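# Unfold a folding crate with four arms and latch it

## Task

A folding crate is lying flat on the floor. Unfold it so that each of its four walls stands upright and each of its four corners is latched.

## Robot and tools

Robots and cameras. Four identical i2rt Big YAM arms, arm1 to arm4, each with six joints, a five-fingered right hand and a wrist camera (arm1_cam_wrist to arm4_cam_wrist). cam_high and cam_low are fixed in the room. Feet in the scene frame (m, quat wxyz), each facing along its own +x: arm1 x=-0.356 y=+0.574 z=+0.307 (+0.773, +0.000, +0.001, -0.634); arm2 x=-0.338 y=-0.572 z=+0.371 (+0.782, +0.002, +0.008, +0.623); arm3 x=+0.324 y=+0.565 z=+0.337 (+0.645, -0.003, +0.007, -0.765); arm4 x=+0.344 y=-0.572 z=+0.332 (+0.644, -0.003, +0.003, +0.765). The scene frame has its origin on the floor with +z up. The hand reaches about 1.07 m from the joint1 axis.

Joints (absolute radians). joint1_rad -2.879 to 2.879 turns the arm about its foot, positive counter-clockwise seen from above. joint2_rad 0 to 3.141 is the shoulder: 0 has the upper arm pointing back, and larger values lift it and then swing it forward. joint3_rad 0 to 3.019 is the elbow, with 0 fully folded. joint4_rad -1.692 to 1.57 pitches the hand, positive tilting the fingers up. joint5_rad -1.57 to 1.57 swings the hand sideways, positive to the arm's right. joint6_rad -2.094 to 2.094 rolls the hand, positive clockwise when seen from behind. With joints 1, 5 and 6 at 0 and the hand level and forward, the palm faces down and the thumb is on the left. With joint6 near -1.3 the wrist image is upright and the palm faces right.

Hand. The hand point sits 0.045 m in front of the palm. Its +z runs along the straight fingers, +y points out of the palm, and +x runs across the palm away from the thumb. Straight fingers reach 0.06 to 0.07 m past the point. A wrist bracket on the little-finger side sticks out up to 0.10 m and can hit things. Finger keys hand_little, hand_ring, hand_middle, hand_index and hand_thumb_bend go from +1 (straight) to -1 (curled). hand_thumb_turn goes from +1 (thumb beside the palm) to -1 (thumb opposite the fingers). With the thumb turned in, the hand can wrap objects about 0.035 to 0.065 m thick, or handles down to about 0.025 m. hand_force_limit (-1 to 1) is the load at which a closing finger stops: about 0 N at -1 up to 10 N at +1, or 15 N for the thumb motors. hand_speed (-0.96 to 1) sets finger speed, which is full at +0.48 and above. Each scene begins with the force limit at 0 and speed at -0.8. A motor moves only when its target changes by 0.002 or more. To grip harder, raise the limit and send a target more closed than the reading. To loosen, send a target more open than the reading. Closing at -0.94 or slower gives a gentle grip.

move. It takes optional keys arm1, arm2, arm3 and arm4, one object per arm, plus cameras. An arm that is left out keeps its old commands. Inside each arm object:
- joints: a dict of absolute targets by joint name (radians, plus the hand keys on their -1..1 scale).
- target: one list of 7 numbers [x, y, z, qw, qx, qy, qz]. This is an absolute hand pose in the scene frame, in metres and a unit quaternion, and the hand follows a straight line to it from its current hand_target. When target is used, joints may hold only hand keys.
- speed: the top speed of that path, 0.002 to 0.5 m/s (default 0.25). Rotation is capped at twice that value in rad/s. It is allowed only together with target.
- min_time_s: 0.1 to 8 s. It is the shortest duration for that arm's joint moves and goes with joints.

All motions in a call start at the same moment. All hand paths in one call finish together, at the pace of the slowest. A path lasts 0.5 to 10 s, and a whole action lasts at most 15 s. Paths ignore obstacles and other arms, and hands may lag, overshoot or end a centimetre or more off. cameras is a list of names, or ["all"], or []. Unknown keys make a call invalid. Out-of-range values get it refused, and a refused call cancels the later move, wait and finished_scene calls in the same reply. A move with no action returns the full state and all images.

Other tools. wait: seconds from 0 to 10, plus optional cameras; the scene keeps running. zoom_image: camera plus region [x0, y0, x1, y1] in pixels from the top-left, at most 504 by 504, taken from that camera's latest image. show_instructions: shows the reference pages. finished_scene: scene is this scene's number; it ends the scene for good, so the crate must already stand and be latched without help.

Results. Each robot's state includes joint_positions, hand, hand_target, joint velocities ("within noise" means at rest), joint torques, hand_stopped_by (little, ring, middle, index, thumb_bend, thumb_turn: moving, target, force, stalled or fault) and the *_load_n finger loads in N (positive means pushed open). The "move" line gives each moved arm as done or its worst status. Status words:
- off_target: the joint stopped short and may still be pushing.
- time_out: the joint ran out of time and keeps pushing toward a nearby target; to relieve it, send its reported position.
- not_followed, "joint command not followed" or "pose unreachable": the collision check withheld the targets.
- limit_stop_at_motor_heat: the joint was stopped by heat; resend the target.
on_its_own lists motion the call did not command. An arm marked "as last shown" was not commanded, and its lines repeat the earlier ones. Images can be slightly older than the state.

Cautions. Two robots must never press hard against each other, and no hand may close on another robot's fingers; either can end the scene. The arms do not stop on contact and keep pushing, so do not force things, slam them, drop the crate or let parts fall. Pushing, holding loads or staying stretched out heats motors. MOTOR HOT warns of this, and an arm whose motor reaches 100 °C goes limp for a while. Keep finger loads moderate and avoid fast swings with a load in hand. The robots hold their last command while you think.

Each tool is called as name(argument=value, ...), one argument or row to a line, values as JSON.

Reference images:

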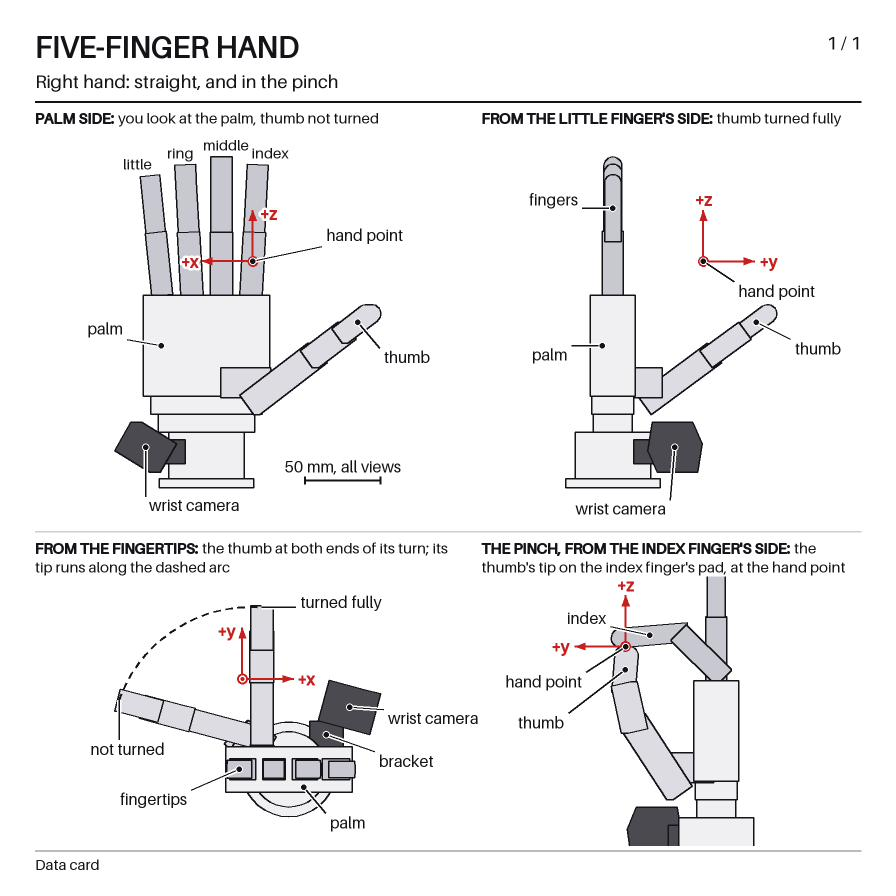

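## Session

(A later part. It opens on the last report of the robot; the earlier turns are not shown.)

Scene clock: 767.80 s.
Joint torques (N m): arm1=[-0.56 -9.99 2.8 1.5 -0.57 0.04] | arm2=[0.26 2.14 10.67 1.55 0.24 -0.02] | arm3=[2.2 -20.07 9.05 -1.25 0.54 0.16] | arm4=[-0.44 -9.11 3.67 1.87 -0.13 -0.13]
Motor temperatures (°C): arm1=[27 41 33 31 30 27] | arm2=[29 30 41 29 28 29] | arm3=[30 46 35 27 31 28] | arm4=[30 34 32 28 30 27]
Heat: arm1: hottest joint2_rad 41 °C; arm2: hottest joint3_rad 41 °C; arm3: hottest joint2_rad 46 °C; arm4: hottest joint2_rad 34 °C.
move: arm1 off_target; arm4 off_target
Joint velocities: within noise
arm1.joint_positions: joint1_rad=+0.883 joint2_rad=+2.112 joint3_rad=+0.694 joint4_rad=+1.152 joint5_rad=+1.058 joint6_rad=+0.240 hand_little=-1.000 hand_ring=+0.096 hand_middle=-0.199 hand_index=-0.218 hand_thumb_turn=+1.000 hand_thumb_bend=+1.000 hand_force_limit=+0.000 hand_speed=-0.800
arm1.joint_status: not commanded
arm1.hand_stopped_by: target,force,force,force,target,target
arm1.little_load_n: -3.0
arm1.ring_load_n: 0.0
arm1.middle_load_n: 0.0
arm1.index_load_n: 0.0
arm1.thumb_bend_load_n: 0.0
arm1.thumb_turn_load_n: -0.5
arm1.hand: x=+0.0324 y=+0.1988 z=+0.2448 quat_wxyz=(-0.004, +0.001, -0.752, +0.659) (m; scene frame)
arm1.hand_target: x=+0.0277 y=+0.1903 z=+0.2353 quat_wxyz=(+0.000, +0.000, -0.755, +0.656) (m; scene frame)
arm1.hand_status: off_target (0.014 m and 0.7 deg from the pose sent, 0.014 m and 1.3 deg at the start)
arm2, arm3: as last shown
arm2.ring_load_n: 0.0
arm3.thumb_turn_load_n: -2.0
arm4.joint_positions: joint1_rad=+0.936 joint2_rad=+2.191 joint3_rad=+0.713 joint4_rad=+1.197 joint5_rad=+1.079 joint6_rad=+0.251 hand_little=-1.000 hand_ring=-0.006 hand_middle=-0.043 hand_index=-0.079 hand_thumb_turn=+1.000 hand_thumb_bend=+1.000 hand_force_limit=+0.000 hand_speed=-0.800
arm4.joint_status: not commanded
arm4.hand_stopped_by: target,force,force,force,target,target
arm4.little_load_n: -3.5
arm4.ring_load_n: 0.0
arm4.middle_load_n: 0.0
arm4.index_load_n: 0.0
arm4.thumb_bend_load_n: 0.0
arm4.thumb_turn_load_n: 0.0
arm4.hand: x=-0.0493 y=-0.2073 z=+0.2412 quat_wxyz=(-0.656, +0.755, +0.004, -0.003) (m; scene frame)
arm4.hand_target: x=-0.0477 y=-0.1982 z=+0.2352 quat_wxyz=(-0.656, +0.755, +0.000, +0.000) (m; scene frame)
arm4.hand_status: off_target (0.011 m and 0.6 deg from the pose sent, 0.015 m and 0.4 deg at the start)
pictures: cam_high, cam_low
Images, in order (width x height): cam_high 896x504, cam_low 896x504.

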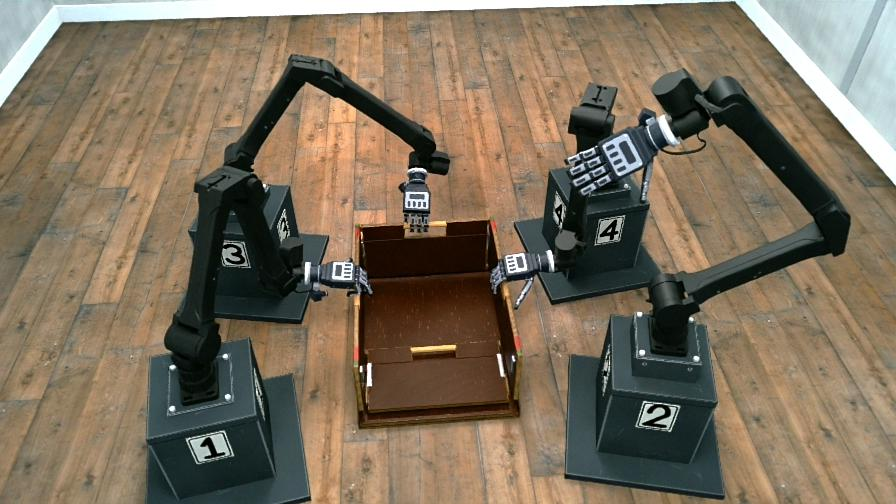

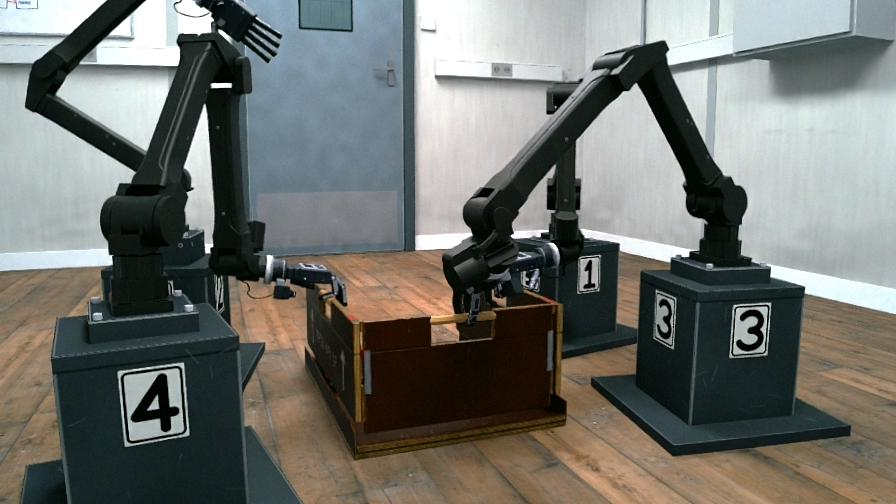

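move(
  arm3={"target": [0.250, -0.030, 0.255, -0.354, 0.612, 0.612, -0.354], "speed": 0.06},
  cameras=["cam_low", "cam_high", "arm3_cam_wrist"],
)

zoom_image(
  camera="cam_low",
  region=[340, 300, 400, 440],
)

zoom_image(
  camera="cam_high",
  region=[345, 210, 405, 260],
)

Scene clock: 774.40 s.
Joint torques (N m): arm1=[-0.56 -9.88 2.84 1.52 -0.58 0.04] | arm2=[0.32 1.9 10.74 1.62 0.23 -0.02] | arm3=[-1.85 -20.13 5.37 0.4 0.8 -0.06] | arm4=[-0.44 -9.11 3.7 1.87 -0.13 -0.12]
Motor temperatures (°C): arm1=[27 41 33 31 30 27] | arm2=[29 30 41 29 28 29] | arm3=[30 46 35 27 31 28] | arm4=[30 34 32 28 30 27]
Heat: arm1: hottest joint2_rad 41 °C; arm2: hottest joint3_rad 41 °C; arm3: hottest joint2_rad 46 °C; arm4: hottest joint2_rad 34 °C.
move: arm3 off_target
Joint velocities: within noise
arm1, arm2, arm4: as last shown
arm1.joint_positions: joint1_rad=+0.883 joint2_rad=+2.112 joint3_rad=+0.694 joint4_rad=+1.152 joint5_rad=+1.058 joint6_rad=+0.239 hand_little=-1.000 hand_ring=+0.096 hand_middle=-0.199 hand_index=-0.218 hand_thumb_turn=+1.000 hand_thumb_bend=+1.000 hand_force_limit=+0.000 hand_speed=-0.800
arm1.little_load_n: -3.5
arm1.thumb_turn_load_n: 0.0
arm1.hand: x=+0.0324 y=+0.1988 z=+0.2448 quat_wxyz=(-0.003, +0.001, -0.752, +0.659) (m; scene frame)
arm1.hand_target: x=+0.0277 y=+0.1904 z=+0.2353 quat_wxyz=(+0.000, +0.000, -0.755, +0.656) (m; scene frame)
arm3.joint_positions: joint1_rad=+0.303 joint2_rad=+2.196 joint3_rad=+1.460 joint4_rad=-1.046 joint5_rad=+1.024 joint6_rad=+1.798 hand_little=-1.000 hand_ring=-0.079 hand_middle=-0.109 hand_index=-0.141 hand_thumb_turn=-1.000 hand_thumb_bend=+0.227 hand_force_limit=+0.500 hand_speed=-0.800
arm3.joint_status: not commanded
arm3.hand_stopped_by: target,force,force,force,force,target
arm3.little_load_n: 0.0
arm3.ring_load_n: 0.0
arm3.middle_load_n: 0.0
arm3.index_load_n: 8.5
arm3.thumb_bend_load_n: 7.5
arm3.thumb_turn_load_n: 3.5
arm3.hand: x=+0.2613 y=-0.0256 z=+0.2520 quat_wxyz=(+0.359, -0.603, -0.620, +0.351) (m; scene frame)
arm3.hand_target: x=+0.2501 y=-0.0298 z=+0.2551 quat_wxyz=(+0.354, -0.612, -0.612, +0.354) (m; scene frame)
arm3.hand_status: off_target (0.013 m and 1.6 deg from the pose sent, 0.015 m and 2.6 deg at the start)
arm4.joint_positions: joint1_rad=+0.936 joint2_rad=+2.191 joint3_rad=+0.713 joint4_rad=+1.197 joint5_rad=+1.079 joint6_rad=+0.250 hand_little=-1.000 hand_ring=-0.006 hand_middle=-0.043 hand_index=-0.079 hand_thumb_turn=+1.000 hand_thumb_bend=+1.000 hand_force_limit=+0.000 hand_speed=-0.800
arm4.hand_target: x=-0.0477 y=-0.1983 z=+0.2352 quat_wxyz=(-0.656, +0.755, +0.000, +0.000) (m; scene frame)
pictures: arm3_cam_wrist, cam_high, cam_low
Images, in order (width x height): arm3_cam_wrist 672x504, cam_high 896x504, cam_low 896x504.

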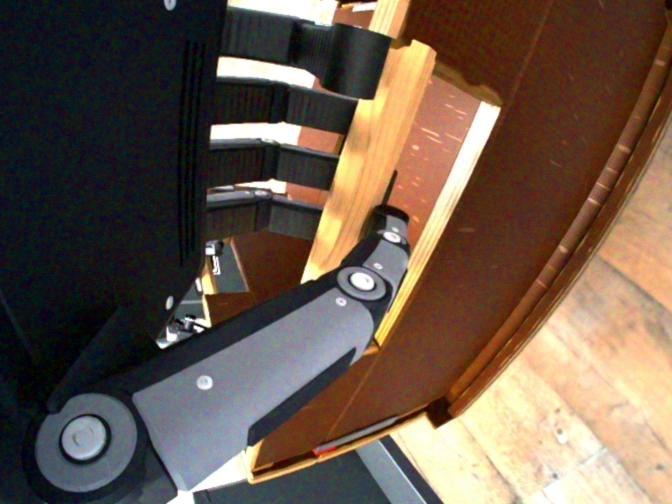

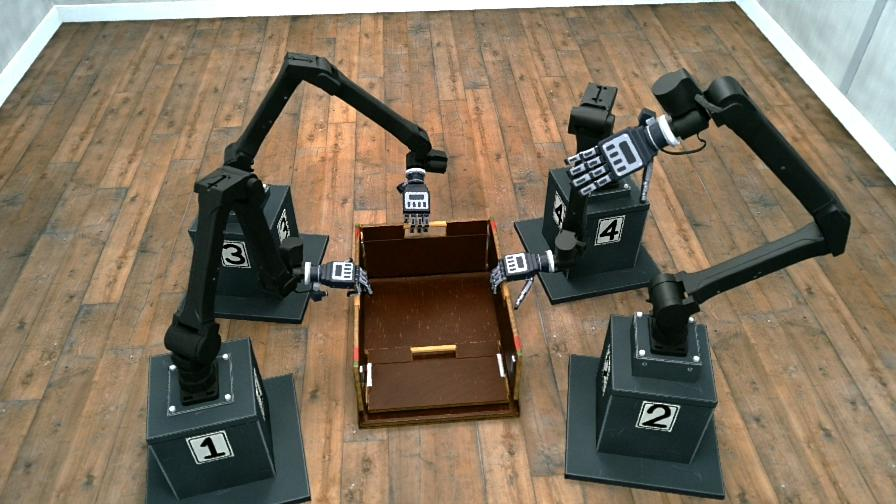

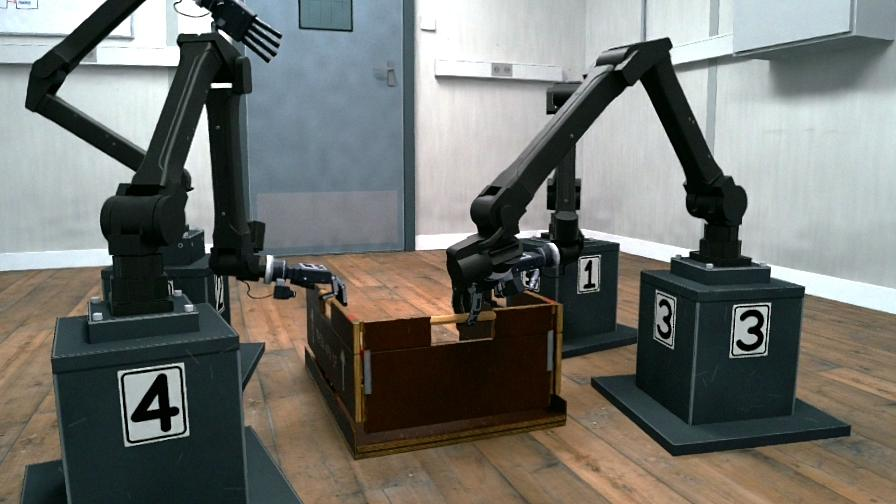

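Scaled by 3.600 from the camera's 896x504 image, which has a finer 1280x720 frame.

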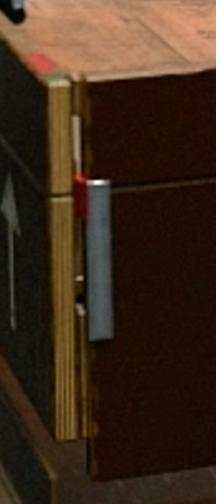

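Scaled by 8.400 from the camera's 896x504 image, which has a finer 1280x720 frame.

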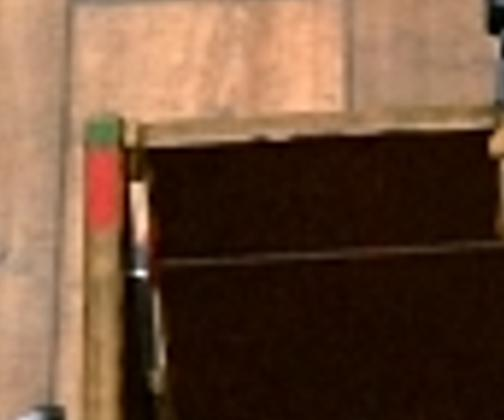

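move(
  arm3={"target": [0.232, -0.030, 0.255, -0.354, 0.612, 0.612, -0.354], "speed": 0.06},
  cameras=["cam_low", "cam_high"],
)

zoom_image(
  camera="cam_high",
  region=[345, 210, 405, 260],
)

Scene clock: 781.17 s.
Joint torques (N m): arm1=[-0.62 -9.93 2.84 1.51 -0.57 0.03] | arm2=[-0.03 1.73 10.71 1.65 0.25 0.01] | arm3=[-3.25 -20.25 5.45 0.18 1.22 -0.02] | arm4=[-0.56 -9.05 3.69 1.85 -0.13 -0.13]
Motor temperatures (°C): arm1=[27 41 33 31 30 27] | arm2=[29 30 41 29 28 29] | arm3=[30 46 35 27 31 28] | arm4=[30 34 32 28 30 27]
Heat: arm1: hottest joint2_rad 41 °C; arm2: hottest joint3_rad 41 °C; arm3: hottest joint2_rad 46 °C; arm4: hottest joint2_rad 34 °C.
move: arm3 off_target
Joint velocities: within noise
arm1, arm2, arm4: as last shown
arm1.little_load_n: -3.0
arm1.thumb_turn_load_n: -0.5
arm3.joint_positions: joint1_rad=+0.291 joint2_rad=+2.184 joint3_rad=+1.436 joint4_rad=-0.974 joint5_rad=+1.019 joint6_rad=+1.733 hand_little=-1.000 hand_ring=-0.079 hand_middle=-0.109 hand_index=-0.142 hand_thumb_turn=-1.000 hand_thumb_bend=+0.227 hand_force_limit=+0.500 hand_speed=-0.800
arm3.joint_status: not commanded
arm3.hand_stopped_by: target,force,force,force,force,target
arm3.little_load_n: 0.0
arm3.ring_load_n: 0.0
arm3.middle_load_n: 0.0
arm3.index_load_n: 0.0
arm3.thumb_bend_load_n: 5.0
arm3.thumb_turn_load_n: 0.0
arm3.hand: x=+0.2571 y=-0.0279 z=+0.2498 quat_wxyz=(+0.351, -0.599, -0.628, +0.352) (m; scene frame)
arm3.hand_target: x=+0.2323 y=-0.0292 z=+0.2549 quat_wxyz=(+0.354, -0.612, -0.612, +0.354) (m; scene frame)
arm3.hand_status: off_target (0.026 m and 2.4 deg from the pose sent, 0.030 m and 1.6 deg at the start)
arm4.ring_load_n: 0.5
arm4.thumb_turn_load_n: -0.5
pictures: cam_high, cam_low
Images, in order (width x height): cam_high 896x504, cam_low 896x504.

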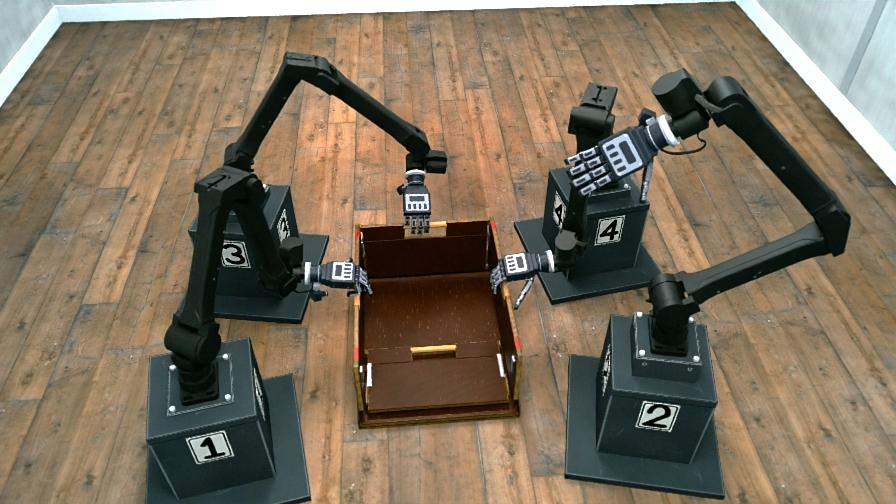

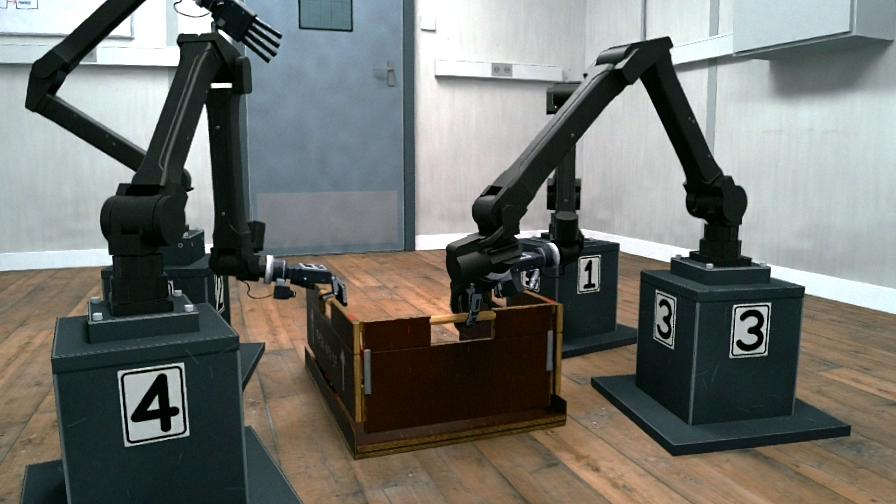

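Scaled by 8.400 from the camera's 896x504 image, which has a finer 1280x720 frame.

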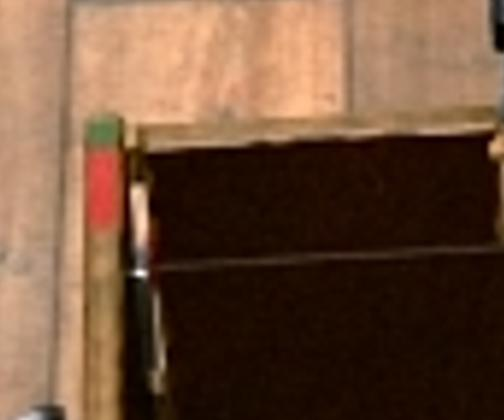

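move(
  arm3={"target": [0.256, -0.030, 0.250, -0.354, 0.612, 0.612, -0.354], "speed": 0.06, "joints": {"hand_ring": 0.3, "hand_middle": 0.3, "hand_index": 0.3, "hand_thumb_bend": 0.7}},
)

move(
  arm3={"target": [0.206, -0.030, 0.345, -0.354, 0.612, 0.612, -0.354], "speed": 0.12},
  cameras=["cam_low", "cam_high", "arm3_cam_wrist"],
)

Scene clock: 787.50 s.
Joint torques (N m): arm1=[-0.56 -9.99 2.82 1.51 -0.57 0.04] | arm2=[0.26 2.08 10.66 1.76 0.2 0.01] | arm3=[0.09 -17.73 7.95 -0.69 0.73 0.11] | arm4=[-0.5 -9.05 3.67 1.85 -0.13 -0.13]
Motor temperatures (°C): arm1=[27 41 34 31 30 27] | arm2=[29 30 41 29 28 29] | arm3=[30 46 35 27 31 28] | arm4=[30 34 32 28 30 27]
Heat: arm1: hottest joint2_rad 41 °C; arm2: hottest joint3_rad 41 °C; arm3: hottest joint2_rad 46 °C; arm4: hottest joint2_rad 34 °C.
move: arm3 done
Joint velocities: within noise
arm1, arm2, arm4: as last shown
arm1.little_load_n: -3.5
arm3.joint_positions: joint1_rad=+0.287 joint2_rad=+2.184 joint3_rad=+1.436 joint4_rad=-1.019 joint5_rad=+1.024 joint6_rad=+1.799 hand_little=-1.000 hand_ring=+0.300 hand_middle=+0.300 hand_index=+0.300 hand_thumb_turn=-1.000 hand_thumb_bend=+0.700 hand_force_limit=+0.500 hand_speed=-0.800
arm3.joint_status: all done
arm3.hand_stopped_by: target,target,target,target,target,target
arm3.little_load_n: 0.0
arm3.ring_load_n: 0.0
arm3.middle_load_n: 0.0
arm3.index_load_n: 0.0
arm3.thumb_bend_load_n: 0.0
arm3.thumb_turn_load_n: -0.5
arm3.hand: x=+0.2519 y=-0.0219 z=+0.2521 quat_wxyz=(+0.356, -0.611, -0.613, +0.352) (m; scene frame)
arm3.hand_target: x=+0.2561 y=-0.0297 z=+0.2500 quat_wxyz=(+0.354, -0.612, -0.612, +0.354) (m; scene frame)
arm3.hand_status: done (0.009 m and 0.3 deg from the pose sent, 0.002 m and 2.4 deg at the start)
arm4.ring_load_n: 0.0
pictures: none

Scene clock: 789.23 s.
Joint torques (N m): arm1=[-0.62 -10.05 2.84 1.52 -0.58 0.03] | arm2=[0.03 2.02 10.69 1.63 0.22 0.01] | arm3=[-1.08 -19.6 7.12 -0.51 0.78 -0.11] | arm4=[-0.5 -9.05 3.66 1.87 -0.13 -0.13]
Motor temperatures (°C): arm1=[27 40 34 31 30 27] | arm2=[29 30 41 29 28 29] | arm3=[30 46 35 27 31 28] | arm4=[30 34 32 28 30 27]
Heat: arm1: hottest joint2_rad 40 °C; arm2: hottest joint3_rad 41 °C; arm3: hottest joint2_rad 46 °C; arm4: hottest joint2_rad 34 °C.
move: arm3 done
Joint velocities: within noise
arm1, arm2, arm4: as last shown
arm1.little_load_n: -3.0
arm3.joint_positions: joint1_rad=+0.213 joint2_rad=+2.028 joint3_rad=+1.436 joint4_rad=-1.037 joint5_rad=+1.034 joint6_rad=+1.645 hand_little=-1.000 hand_ring=+0.300 hand_middle=+0.300 hand_index=+0.300 hand_thumb_turn=-1.000 hand_thumb_bend=+0.700 hand_force_limit=+0.500 hand_speed=-0.800
arm3.joint_status: not commanded
arm3.hand_stopped_by: target,target,target,target,target,target
arm3.little_load_n: 0.0
arm3.ring_load_n: 0.0
arm3.middle_load_n: 0.0
arm3.index_load_n: 0.0
arm3.thumb_bend_load_n: 0.5
arm3.thumb_turn_load_n: 0.0
arm3.hand: x=+0.2119 y=-0.0290 z=+0.3368 quat_wxyz=(+0.353, -0.610, -0.614, +0.355) (m; scene frame)
arm3.hand_target: x=+0.2061 y=-0.0300 z=+0.3450 quat_wxyz=(+0.354, -0.612, -0.612, +0.354) (m; scene frame)
arm3.hand_status: done (0.010 m and 0.3 deg from the pose sent, 0.104 m and 0.3 deg at the start)
arm4.thumb_turn_load_n: 0.0
pictures: arm3_cam_wrist, cam_high, cam_low
Images, in order (width x height): arm3_cam_wrist 672x504, cam_high 896x504, cam_low 896x504.

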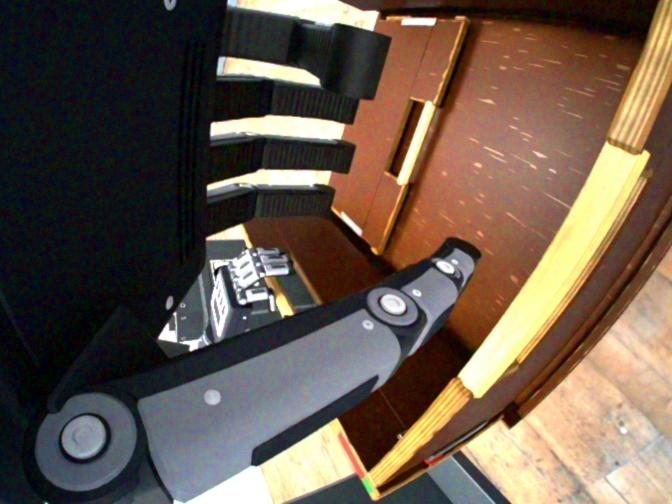

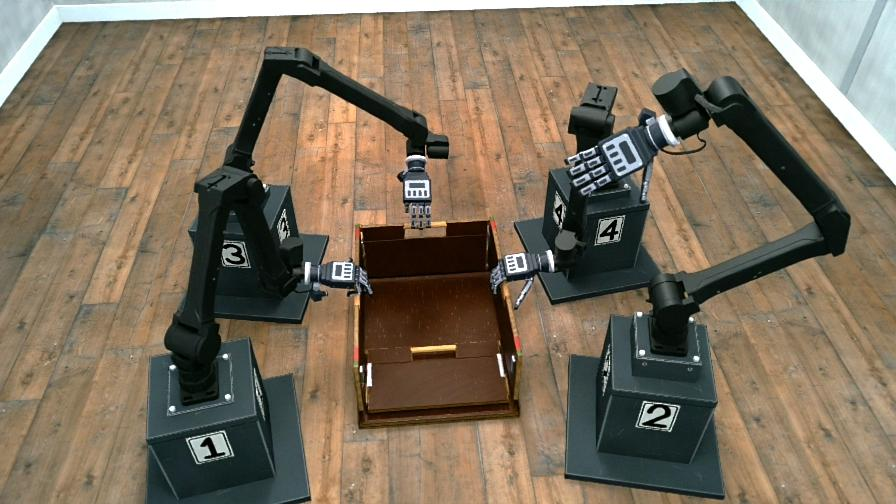

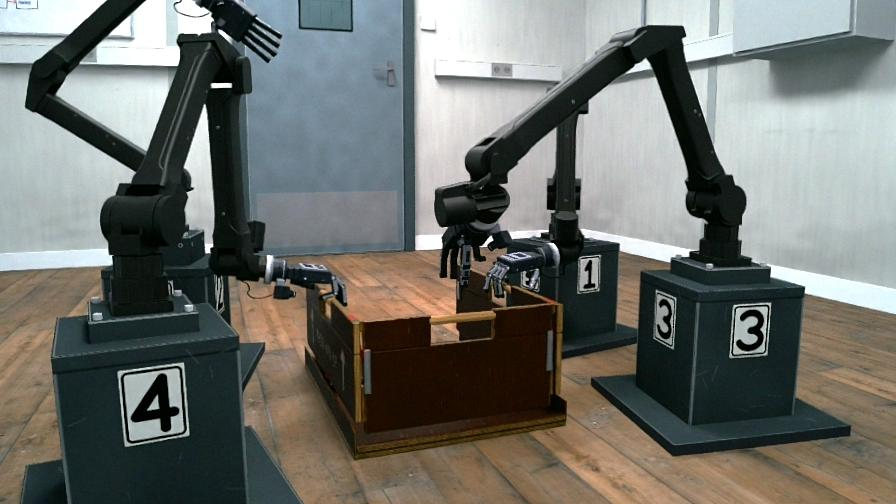

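move(
  arm2={"target": [-0.055, 0.030, 0.40, -0.1228, 0.6964, -0.6964, 0.1228], "joints": {"hand_little": -1, "hand_ring": 0.2, "hand_middle": 0.2, "hand_index": 0.2, "hand_thumb_turn": -1, "hand_thumb_bend": 0.4, "hand_force_limit": 0.4}},
  arm3={"target": [0.260, 0.050, 0.48, -0.354, 0.612, 0.612, -0.354]},
)

move(
  arm2={"target": [-0.055, 0.035, 0.20, -0.354, 0.612, -0.612, 0.354]},
  cameras=["arm2_cam_wrist", "cam_low", "cam_high"],
)

Scene clock: 810.83 s.
Joint torques (N m): arm1=[-0.56 -9.93 2.8 1.52 -0.58 0.04] | arm2=[-0.67 -19.31 14.54 -0.27 0.32 0.1] | arm3=[0.73 -16.21 7.01 -0.79 0.58 0.09] | arm4=[-0.5 -9.05 3.7 1.88 -0.13 -0.13]
Motor temperatures (°C): arm1=[27 40 34 30 31 27] | arm2=[29 30 42 29 28 29] | arm3=[30 46 36 27 31 28] | arm4=[30 34 32 28 30 27]
Heat: arm1: hottest joint2_rad 40 °C; arm2: hottest joint3_rad 42 °C; arm3: hottest joint2_rad 46 °C; arm4: hottest joint2_rad 34 °C.
move: arm2 off_target; arm3 done
Joint velocities: within noise
arm1, arm4: as last shown
arm1.thumb_turn_load_n: 0.0
arm2.joint_positions: joint1_rad=-0.208 joint2_rad=+2.019 joint3_rad=+1.654 joint4_rad=-1.059 joint5_rad=+0.328 joint6_rad=+1.088 hand_little=-1.000 hand_ring=+0.200 hand_middle=+0.200 hand_index=+0.200 hand_thumb_turn=-1.000 hand_thumb_bend=+0.400 hand_force_limit=+0.400 hand_speed=-0.800
arm2.joint_status: all done
arm2.hand_stopped_by: target,target,target,target,target,target
arm2.little_load_n: 0.0
arm2.ring_load_n: 0.0
arm2.middle_load_n: 0.0
arm2.index_load_n: 0.0
arm2.thumb_bend_load_n: -0.5
arm2.thumb_turn_load_n: 0.0
arm2.hand: x=-0.0685 y=+0.0138 z=+0.3927 quat_wxyz=(-0.113, +0.706, -0.688, +0.128) (m; scene frame)
arm2.hand_target: x=-0.0553 y=+0.0290 z=+0.4002 quat_wxyz=(-0.123, +0.696, -0.696, +0.123) (m; scene frame)
arm2.hand_status: off_target (0.022 m and 1.9 deg from the pose sent, 0.624 m and 135.9 deg at the start)
arm3.joint_positions: joint1_rad=+0.302 joint2_rad=+1.731 joint3_rad=+1.382 joint4_rad=-1.454 joint5_rad=+1.022 joint6_rad=+1.842 hand_little=-1.000 hand_ring=+0.300 hand_middle=+0.300 hand_index=+0.300 hand_thumb_turn=-1.000 hand_thumb_bend=+0.700 hand_force_limit=+0.500 hand_speed=-0.800
arm3.joint_status: not commanded
arm3.hand_stopped_by: target,target,target,target,target,target
arm3.little_load_n: 0.0
arm3.ring_load_n: 0.0
arm3.middle_load_n: 0.0
arm3.index_load_n: 0.0
arm3.thumb_bend_load_n: 0.0
arm3.thumb_turn_load_n: 0.0
arm3.hand: x=+0.2533 y=+0.0481 z=+0.4748 quat_wxyz=(+0.358, -0.613, -0.610, +0.352) (m; scene frame)
arm3.hand_target: x=+0.2599 y=+0.0500 z=+0.4800 quat_wxyz=(+0.354, -0.612, -0.612, +0.354) (m; scene frame)
arm3.hand_status: done (0.009 m and 0.6 deg from the pose sent, 0.171 m and 0.3 deg at the start)
arm4.thumb_turn_load_n: -0.5
pictures: none

Scene clock: 813.13 s.
Joint torques (N m): arm1=[-0.56 -9.99 2.82 1.5 -0.57 0.04] | arm2=[0.62 -19.6 6.09 1.4 1.1 -0.11] | arm3=[0.73 -15.97 7.04 -0.72 0.58 0.1] | arm4=[-0.44 -9 3.67 1.88 -0.13 -0.13]
Motor temperatures (°C): arm1=[27 40 34 30 31 27] | arm2=[29 31 42 29 28 29] | arm3=[30 46 36 27 31 28] | arm4=[30 34 32 28 30 27]
Heat: arm1: hottest joint2_rad 40 °C; arm2: hottest joint3_rad 42 °C; arm3: hottest joint2_rad 46 °C; arm4: hottest joint2_rad 34 °C.
move: arm2 off_target
Joint velocities: within noise
arm1, arm3, arm4: as last shown
arm1.little_load_n: -3.5
arm2.joint_positions: joint1_rad=-0.028 joint2_rad=+2.321 joint3_rad=+1.419 joint4_rad=-0.248 joint5_rad=+1.009 joint6_rad=+1.108 hand_little=-1.000 hand_ring=+0.200 hand_middle=+0.200 hand_index=+0.200 hand_thumb_turn=-1.000 hand_thumb_bend=+0.400 hand_force_limit=+0.400 hand_speed=-0.800
arm2.joint_status: not commanded
arm2.hand_stopped_by: target,target,target,target,target,target
arm2.little_load_n: 0.0
arm2.ring_load_n: 0.0
arm2.middle_load_n: 0.0
arm2.index_load_n: 0.0
arm2.thumb_bend_load_n: 0.0
arm2.thumb_turn_load_n: 0.0
arm2.hand: x=-0.0500 y=+0.0369 z=+0.2103 quat_wxyz=(-0.355, +0.606, -0.619, +0.352) (m; scene frame)
arm2.hand_target: x=-0.0550 y=+0.0348 z=+0.2001 quat_wxyz=(-0.354, +0.612, -0.612, +0.354) (m; scene frame)
arm2.hand_status: off_target (0.012 m and 1.1 deg from the pose sent, 0.194 m and 40.5 deg at the start)
arm4.little_load_n: -3.0
arm4.thumb_turn_load_n: 0.0
pictures: arm2_cam_wrist, cam_high, cam_low
Images, in order (width x height): arm2_cam_wrist 672x504, cam_high 896x504, cam_low 896x504.

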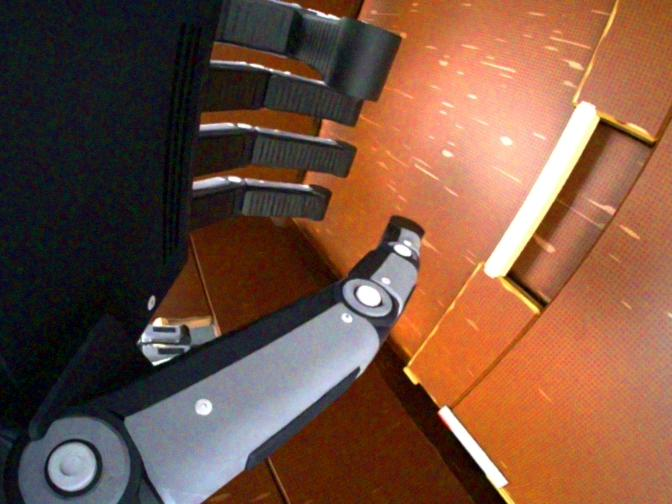

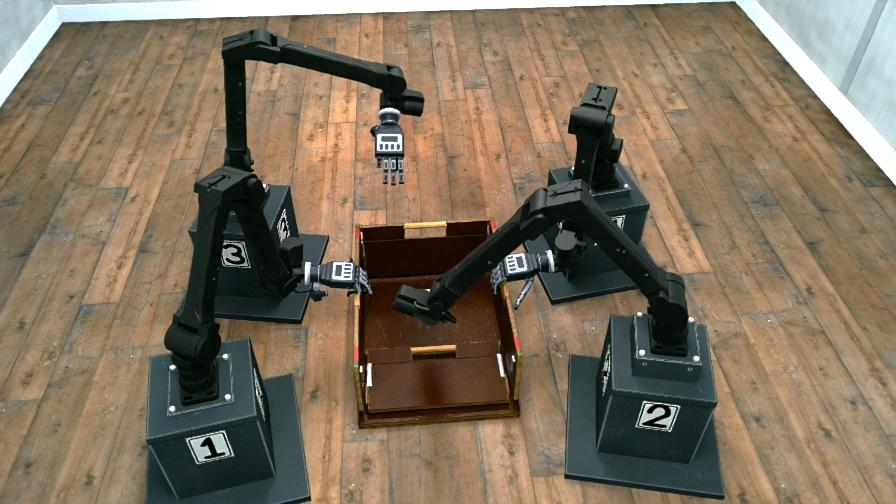

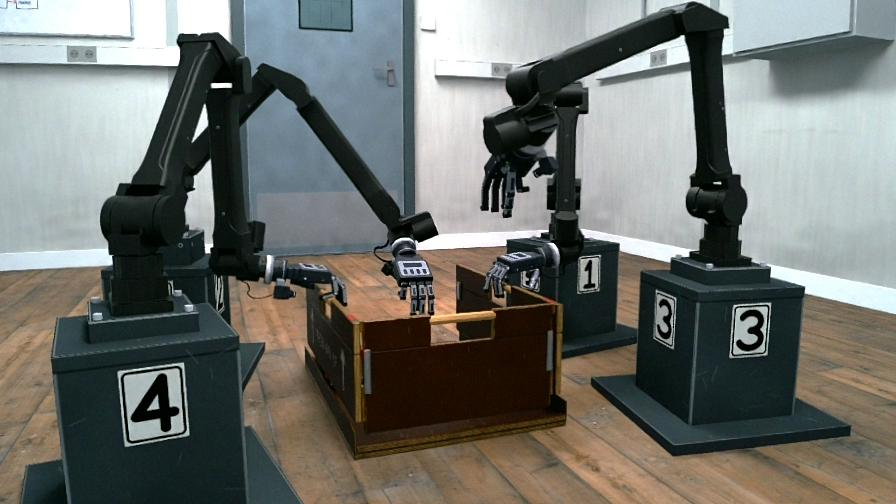

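move(
  arm2={"target": [-0.055, 0.035, 0.13, -0.354, 0.612, -0.612, 0.354], "speed": 0.15},
  cameras=["arm2_cam_wrist", "cam_high"],
)

zoom_image(
  camera="cam_high",
  region=[340, 210, 540, 440],
)

Scene clock: 817.17 s.
Joint torques (N m): arm1=[-0.62 -9.99 2.81 1.52 -0.57 0.04] | arm2=[1.2 -20.42 8.57 1.2 1.07 -0.09] | arm3=[0.38 -16.15 7.04 -0.87 0.59 0.11] | arm4=[-0.5 -9.05 3.67 1.87 -0.12 -0.13]
Motor temperatures (°C): arm1=[27 40 34 30 31 27] | arm2=[29 31 42 29 28 29] | arm3=[30 45 36 27 31 28] | arm4=[30 34 32 28 30 27]
Heat: arm1: hottest joint2_rad 40 °C; arm2: hottest joint3_rad 42 °C; arm3: hottest joint2_rad 45 °C; arm4: hottest joint2_rad 34 °C.
move: arm2 off_target
Joint velocities: within noise
arm1, arm3, arm4: as last shown
arm1.little_load_n: -3.0
arm2.joint_positions: joint1_rad=-0.028 joint2_rad=+2.476 joint3_rad=+1.431 joint4_rad=-0.147 joint5_rad=+1.009 joint6_rad=+1.105 hand_little=-1.000 hand_ring=+0.200 hand_middle=+0.200 hand_index=+0.200 hand_thumb_turn=-1.000 hand_thumb_bend=+0.400 hand_force_limit=+0.400 hand_speed=-0.800
arm2.joint_status: not commanded
arm2.hand_stopped_by: target,target,target,target,target,target
arm2.little_load_n: 0.0
arm2.ring_load_n: 0.0
arm2.middle_load_n: 0.0
arm2.index_load_n: 0.0
arm2.thumb_bend_load_n: 0.0
arm2.thumb_turn_load_n: 0.0
arm2.hand: x=-0.0568 y=+0.0150 z=+0.1261 quat_wxyz=(-0.340, +0.615, -0.613, +0.361) (m; scene frame)
arm2.hand_target: x=-0.0554 y=+0.0344 z=+0.1306 quat_wxyz=(-0.354, +0.612, -0.612, +0.354) (m; scene frame)
arm2.hand_status: off_target (0.020 m and 1.9 deg from the pose sent, 0.081 m and 1.1 deg at the start)
arm4.little_load_n: -3.5
arm4.thumb_turn_load_n: -0.5
pictures: arm2_cam_wrist, cam_high
Images, in order (width x height): arm2_cam_wrist 672x504, cam_high 896x504.

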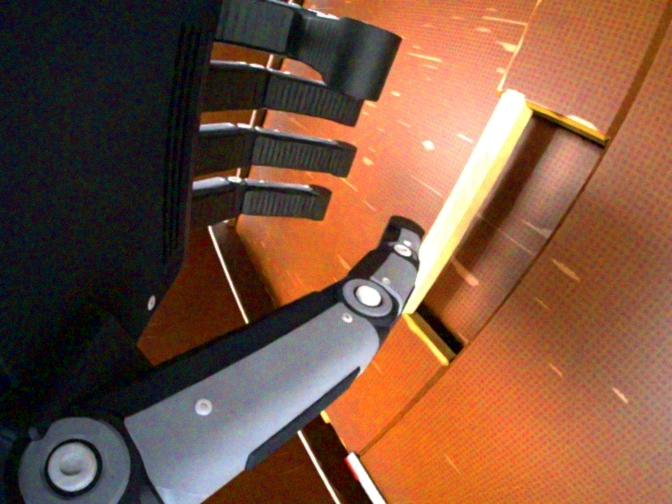

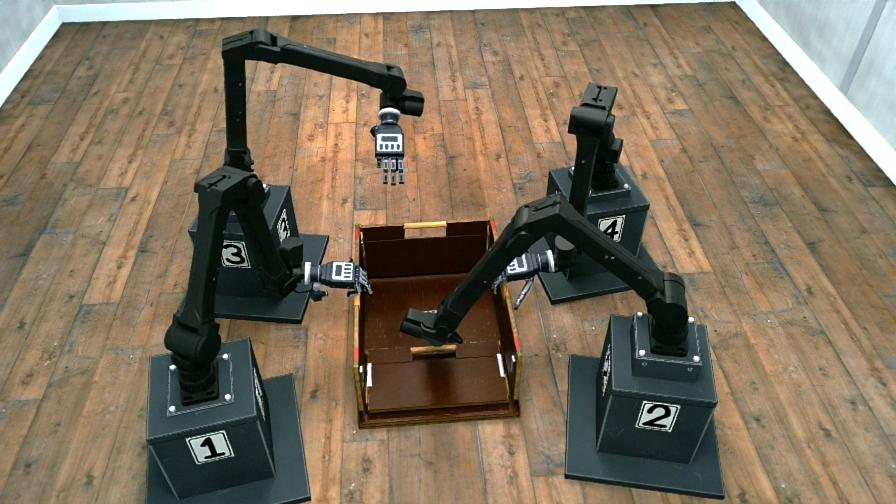

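Scaled by 2.191 from the camera's 896x504 image, which has a finer 1280x720 frame.

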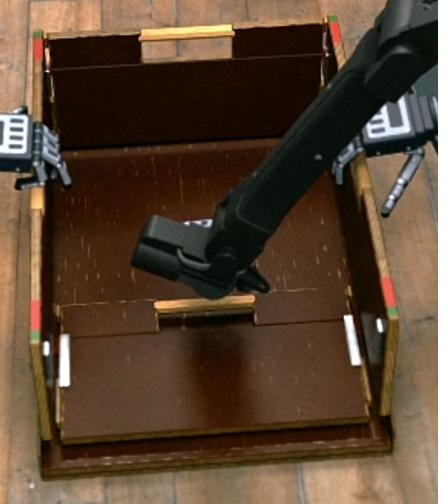

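move(
  arm2={"target": [-0.050, 0.047, 0.10, -0.354, 0.612, -0.612, 0.354], "speed": 0.15},
  cameras=["arm2_cam_wrist"],
)

Scene clock: 823.33 s.
Joint torques (N m): arm1=[-0.62 -10.05 2.81 1.55 -0.57 0.04] | arm2=[0.44 -19.96 8.91 1.24 0.99 -0.15] | arm3=[0.62 -16.09 7.06 -0.77 0.58 0.1] | arm4=[-0.56 -9.05 3.67 1.85 -0.13 -0.13]
Motor temperatures (°C): arm1=[27 40 34 30 31 27] | arm2=[29 32 41 29 28 29] | arm3=[30 45 36 27 31 28] | arm4=[30 34 32 28 30 27]
Heat: arm1: hottest joint2_rad 40 °C; arm2: hottest joint3_rad 41 °C; arm3: hottest joint2_rad 45 °C; arm4: hottest joint2_rad 34 °C.
move: arm2 off_target
Joint velocities: within noise
arm1.joint_positions: joint1_rad=+0.883 joint2_rad=+2.112 joint3_rad=+0.694 joint4_rad=+1.152 joint5_rad=+1.058 joint6_rad=+0.239 hand_little=-1.000 hand_ring=+0.096 hand_middle=-0.199 hand_index=-0.218 hand_thumb_turn=+1.000 hand_thumb_bend=+1.000 hand_force_limit=+0.000 hand_speed=-0.800
arm1.joint_status: not commanded
arm1.hand_stopped_by: target,force,force,force,target,target
arm1.little_load_n: -3.5
arm1.ring_load_n: 0.0
arm1.middle_load_n: 0.0
arm1.index_load_n: 0.0
arm1.thumb_bend_load_n: 0.0
arm1.thumb_turn_load_n: 0.0
arm1.hand: x=+0.0324 y=+0.1988 z=+0.2448 quat_wxyz=(-0.003, +0.001, -0.752, +0.659) (m; scene frame)
arm1.hand_target: x=+0.0277 y=+0.1904 z=+0.2353 quat_wxyz=(+0.000, +0.000, -0.755, +0.656) (m; scene frame)
arm1.hand_status: not commanded
arm2.joint_positions: joint1_rad=-0.028 joint2_rad=+2.549 joint3_rad=+1.512 joint4_rad=-0.135 joint5_rad=+1.009 joint6_rad=+1.098 hand_little=-1.000 hand_ring=+0.200 hand_middle=+0.200 hand_index=+0.200 hand_thumb_turn=-1.000 hand_thumb_bend=+0.400 hand_force_limit=+0.400 hand_speed=-0.800
arm2.joint_status: not commanded
arm2.hand_stopped_by: target,target,target,target,target,target
arm2.little_load_n: 0.0
arm2.ring_load_n: 0.0
arm2.middle_load_n: 0.0
arm2.index_load_n: 0.0
arm2.thumb_bend_load_n: 0.0
arm2.thumb_turn_load_n: 0.0
arm2.hand: x=-0.0525 y=+0.0326 z=+0.1035 quat_wxyz=(-0.346, +0.614, -0.613, +0.358) (m; scene frame)
arm2.hand_target: x=-0.0503 y=+0.0463 z=+0.1003 quat_wxyz=(-0.354, +0.612, -0.612, +0.354) (m; scene frame)
arm2.hand_status: off_target (0.015 m and 1.1 deg from the pose sent, 0.042 m and 1.9 deg at the start)
arm3: as last shown
arm4.joint_positions: joint1_rad=+0.936 joint2_rad=+2.191 joint3_rad=+0.713 joint4_rad=+1.197 joint5_rad=+1.079 joint6_rad=+0.250 hand_little=-1.000 hand_ring=-0.006 hand_middle=-0.043 hand_index=-0.079 hand_thumb_turn=+1.000 hand_thumb_bend=+1.000 hand_force_limit=+0.000 hand_speed=-0.800
arm4.joint_status: not commanded
arm4.hand_stopped_by: target,force,force,force,target,target
arm4.little_load_n: -3.5
arm4.ring_load_n: 0.0
arm4.middle_load_n: 0.0
arm4.index_load_n: 0.0
arm4.thumb_bend_load_n: 0.0
arm4.thumb_turn_load_n: 0.0
arm4.hand: x=-0.0493 y=-0.2073 z=+0.2412 quat_wxyz=(-0.656, +0.755, +0.004, -0.003) (m; scene frame)
arm4.hand_target: x=-0.0477 y=-0.1983 z=+0.2352 quat_wxyz=(-0.656, +0.755, +0.000, +0.000) (m; scene frame)
arm4.hand_status: not commanded
pictures: arm2_cam_wrist
Images, in order (width x height): arm2_cam_wrist 672x504.

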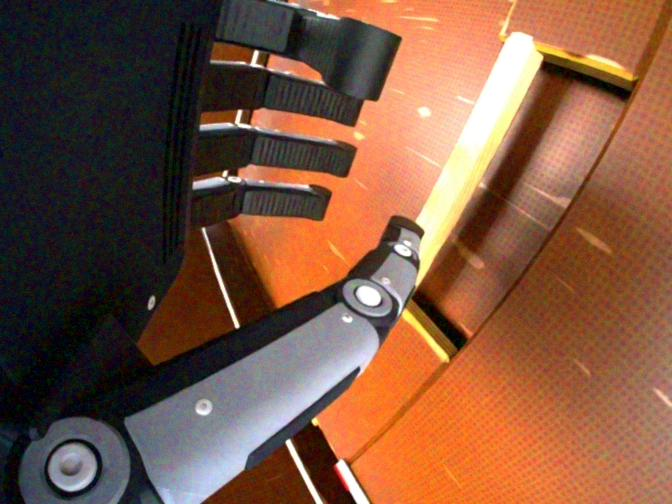

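move(
  arm2={"target": [-0.050, 0.045, 0.060, -0.354, 0.612, -0.612, 0.354], "speed": 0.12},
  cameras=["arm2_cam_wrist"],
)

Scene clock: 828.63 s.
Joint torques (N m): arm1=[-0.62 -9.93 2.8 1.54 -0.57 0.03] | arm2=[0.67 -20.54 8.24 1.36 0.95 -0.15] | arm3=[0.5 -16.15 6.97 -0.79 0.59 0.12] | arm4=[-0.5 -9 3.67 1.87 -0.12 -0.13]
Motor temperatures (°C): arm1=[27 40 34 30 31 27] | arm2=[29 32 42 29 28 29] | arm3=[30 44 35 27 30 28] | arm4=[30 34 32 28 30 27]
Heat: arm1: hottest joint2_rad 40 °C; arm2: hottest joint3_rad 42 °C; arm3: hottest joint2_rad 44 °C; arm4: hottest joint2_rad 34 °C.
move: arm2 off_target
Joint velocities: within noise
arm1, arm3, arm4: as last shown
arm1.thumb_turn_load_n: -0.5
arm2.joint_positions: joint1_rad=-0.028 joint2_rad=+2.641 joint3_rad=+1.563 joint4_rad=-0.097 joint5_rad=+1.009 joint6_rad=+1.095 hand_little=-1.000 hand_ring=+0.200 hand_middle=+0.200 hand_index=+0.200 hand_thumb_turn=-1.000 hand_thumb_bend=+0.400 hand_force_limit=+0.400 hand_speed=-0.800
arm2.joint_status: not commanded
arm2.hand_stopped_by: target,target,target,target,target,target
arm2.little_load_n: 0.0
arm2.ring_load_n: 0.0
arm2.middle_load_n: 0.0
arm2.index_load_n: 0.0
arm2.thumb_bend_load_n: 0.0
arm2.thumb_turn_load_n: 0.0
arm2.hand: x=-0.0535 y=+0.0309 z=+0.0626 quat_wxyz=(-0.344, +0.615, -0.612, +0.359) (m; scene frame)
arm2.hand_target: x=-0.0503 y=+0.0444 z=+0.0604 quat_wxyz=(-0.354, +0.612, -0.612, +0.354) (m; scene frame)
arm2.hand_status: off_target (0.015 m and 1.4 deg from the pose sent, 0.045 m and 1.1 deg at the start)
pictures: arm2_cam_wrist
Images, in order (width x height): arm2_cam_wrist 672x504.

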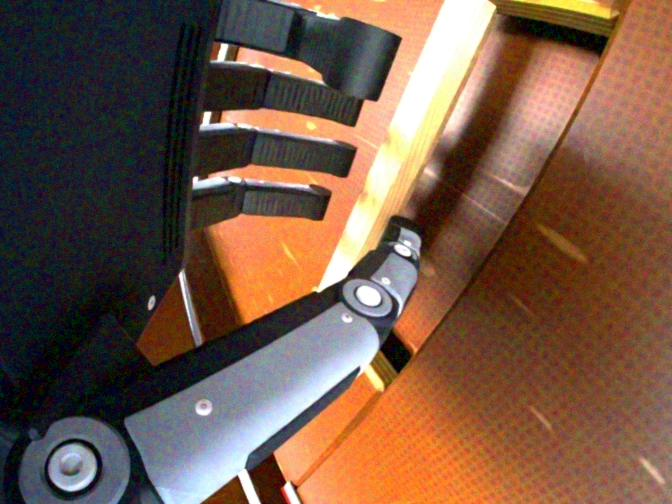

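move(
  arm2={"target": [-0.048, 0.045, 0.035, -0.354, 0.612, -0.612, 0.354], "speed": 0.08},
  cameras=["arm2_cam_wrist"],
)

Scene clock: 832.03 s.
Joint torques (N m): arm1=[-0.62 -9.88 2.84 1.54 -0.57 0.04] | arm2=[-0.15 -19.72 8.58 1.17 0.79 -0.05] | arm3=[0.38 -16.03 7.12 -0.8 0.56 0.09] | arm4=[-0.5 -9.17 3.69 1.88 -0.13 -0.13]
Motor temperatures (°C): arm1=[27 40 34 30 31 27] | arm2=[29 32 42 29 28 29] | arm3=[30 44 35 27 30 28] | arm4=[30 34 32 28 30 27]
Heat: arm1: hottest joint2_rad 40 °C; arm2: hottest joint3_rad 42 °C; arm3: hottest joint2_rad 44 °C; arm4: hottest joint2_rad 34 °C.
move: arm2 off_target
Joint velocities: within noise
arm1, arm3, arm4: as last shown
arm1.little_load_n: -3.0
arm1.thumb_turn_load_n: 0.0
arm2.joint_positions: joint1_rad=-0.028 joint2_rad=+2.691 joint3_rad=+1.601 joint4_rad=-0.071 joint5_rad=+1.011 joint6_rad=+1.087 hand_little=-1.000 hand_ring=+0.200 hand_middle=+0.200 hand_index=+0.200 hand_thumb_turn=-1.000 hand_thumb_bend=+0.400 hand_force_limit=+0.400 hand_speed=-0.800
arm2.joint_status: not commanded
arm2.hand_stopped_by: target,target,target,target,target,target
arm2.little_load_n: 0.0
arm2.ring_load_n: 0.0
arm2.middle_load_n: -1.0
arm2.index_load_n: 0.0
arm2.thumb_bend_load_n: 0.0
arm2.thumb_turn_load_n: 0.0
arm2.hand: x=-0.0524 y=+0.0350 z=+0.0437 quat_wxyz=(-0.348, +0.614, -0.611, +0.358) (m; scene frame)
arm2.hand_target: x=-0.0483 y=+0.0443 z=+0.0354 quat_wxyz=(-0.354, +0.612, -0.612, +0.354) (m; scene frame)
arm2.hand_status: off_target (0.014 m and 0.9 deg from the pose sent, 0.032 m and 1.3 deg at the start)
pictures: arm2_cam_wrist
Images, in order (width x height): arm2_cam_wrist 672x504.

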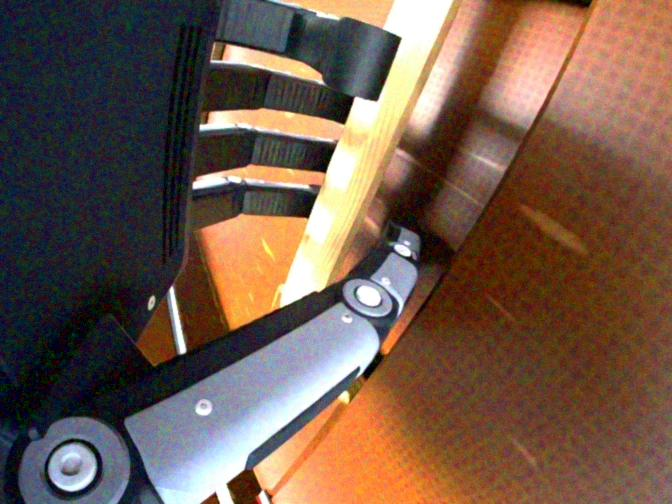

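move(
  arm2={"joints": {"hand_ring": -0.3, "hand_middle": -0.3, "hand_index": -0.3, "hand_thumb_bend": -0.3, "hand_force_limit": 0.5}},
  cameras=["arm2_cam_wrist"],
)

Scene clock: 837.23 s.
Joint torques (N m): arm1=[-0.62 -9.99 2.84 1.52 -0.57 0.04] | arm2=[0.56 -20.19 8.01 1.21 0.93 -0.09] | arm3=[0.44 -16.56 7.06 -0.88 0.61 0.11] | arm4=[-0.44 -9.05 3.67 1.87 -0.13 -0.13]
Motor temperatures (°C): arm1=[27 40 34 30 31 27] | arm2=[29 33 42 29 28 29] | arm3=[30 44 35 27 30 28] | arm4=[30 34 32 28 30 27]
Heat: arm1: hottest joint2_rad 40 °C; arm2: hottest joint3_rad 42 °C; arm3: hottest joint2_rad 44 °C; arm4: hottest joint2_rad 34 °C.
move: arm2 off_target
Joint velocities: within noise
arm1, arm3, arm4: as last shown
arm2.joint_positions: joint1_rad=-0.032 joint2_rad=+2.693 joint3_rad=+1.608 joint4_rad=-0.069 joint5_rad=+1.008 joint6_rad=+1.086 hand_little=-1.000 hand_ring=-0.110 hand_middle=-0.128 hand_index=-0.130 hand_thumb_turn=-1.000 hand_thumb_bend=+0.237 hand_force_limit=+0.500 hand_speed=-0.800
arm2.joint_status: hand_ring off_target (ended at -0.110, target -0.300); hand_middle off_target (ended at -0.128, target -0.300); hand_index off_target (ended at -0.130, target -0.300); hand_thumb_bend off_target (ended at +0.237, target -0.300); the others done
arm2.hand_stopped_by: target,force,force,force,force,target
arm2.little_load_n: 0.0
arm2.ring_load_n: 6.0
arm2.middle_load_n: 11.5
arm2.index_load_n: 6.5
arm2.thumb_bend_load_n: 12.5
arm2.thumb_turn_load_n: 1.0
arm2.hand: x=-0.0501 y=+0.0369 z=+0.0436 quat_wxyz=(-0.349, +0.613, -0.613, +0.357) (m; scene frame)
arm2.hand_target: x=-0.0483 y=+0.0444 z=+0.0356 quat_wxyz=(-0.354, +0.612, -0.612, +0.354) (m; scene frame)
arm2.hand_status: not commanded
arm3.ring_load_n: -0.5
arm4.thumb_turn_load_n: -0.5
pictures: arm2_cam_wrist
Images, in order (width x height): arm2_cam_wrist 672x504.

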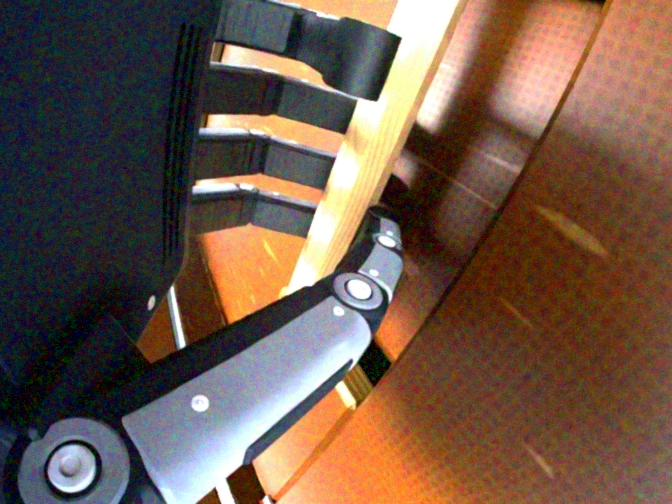

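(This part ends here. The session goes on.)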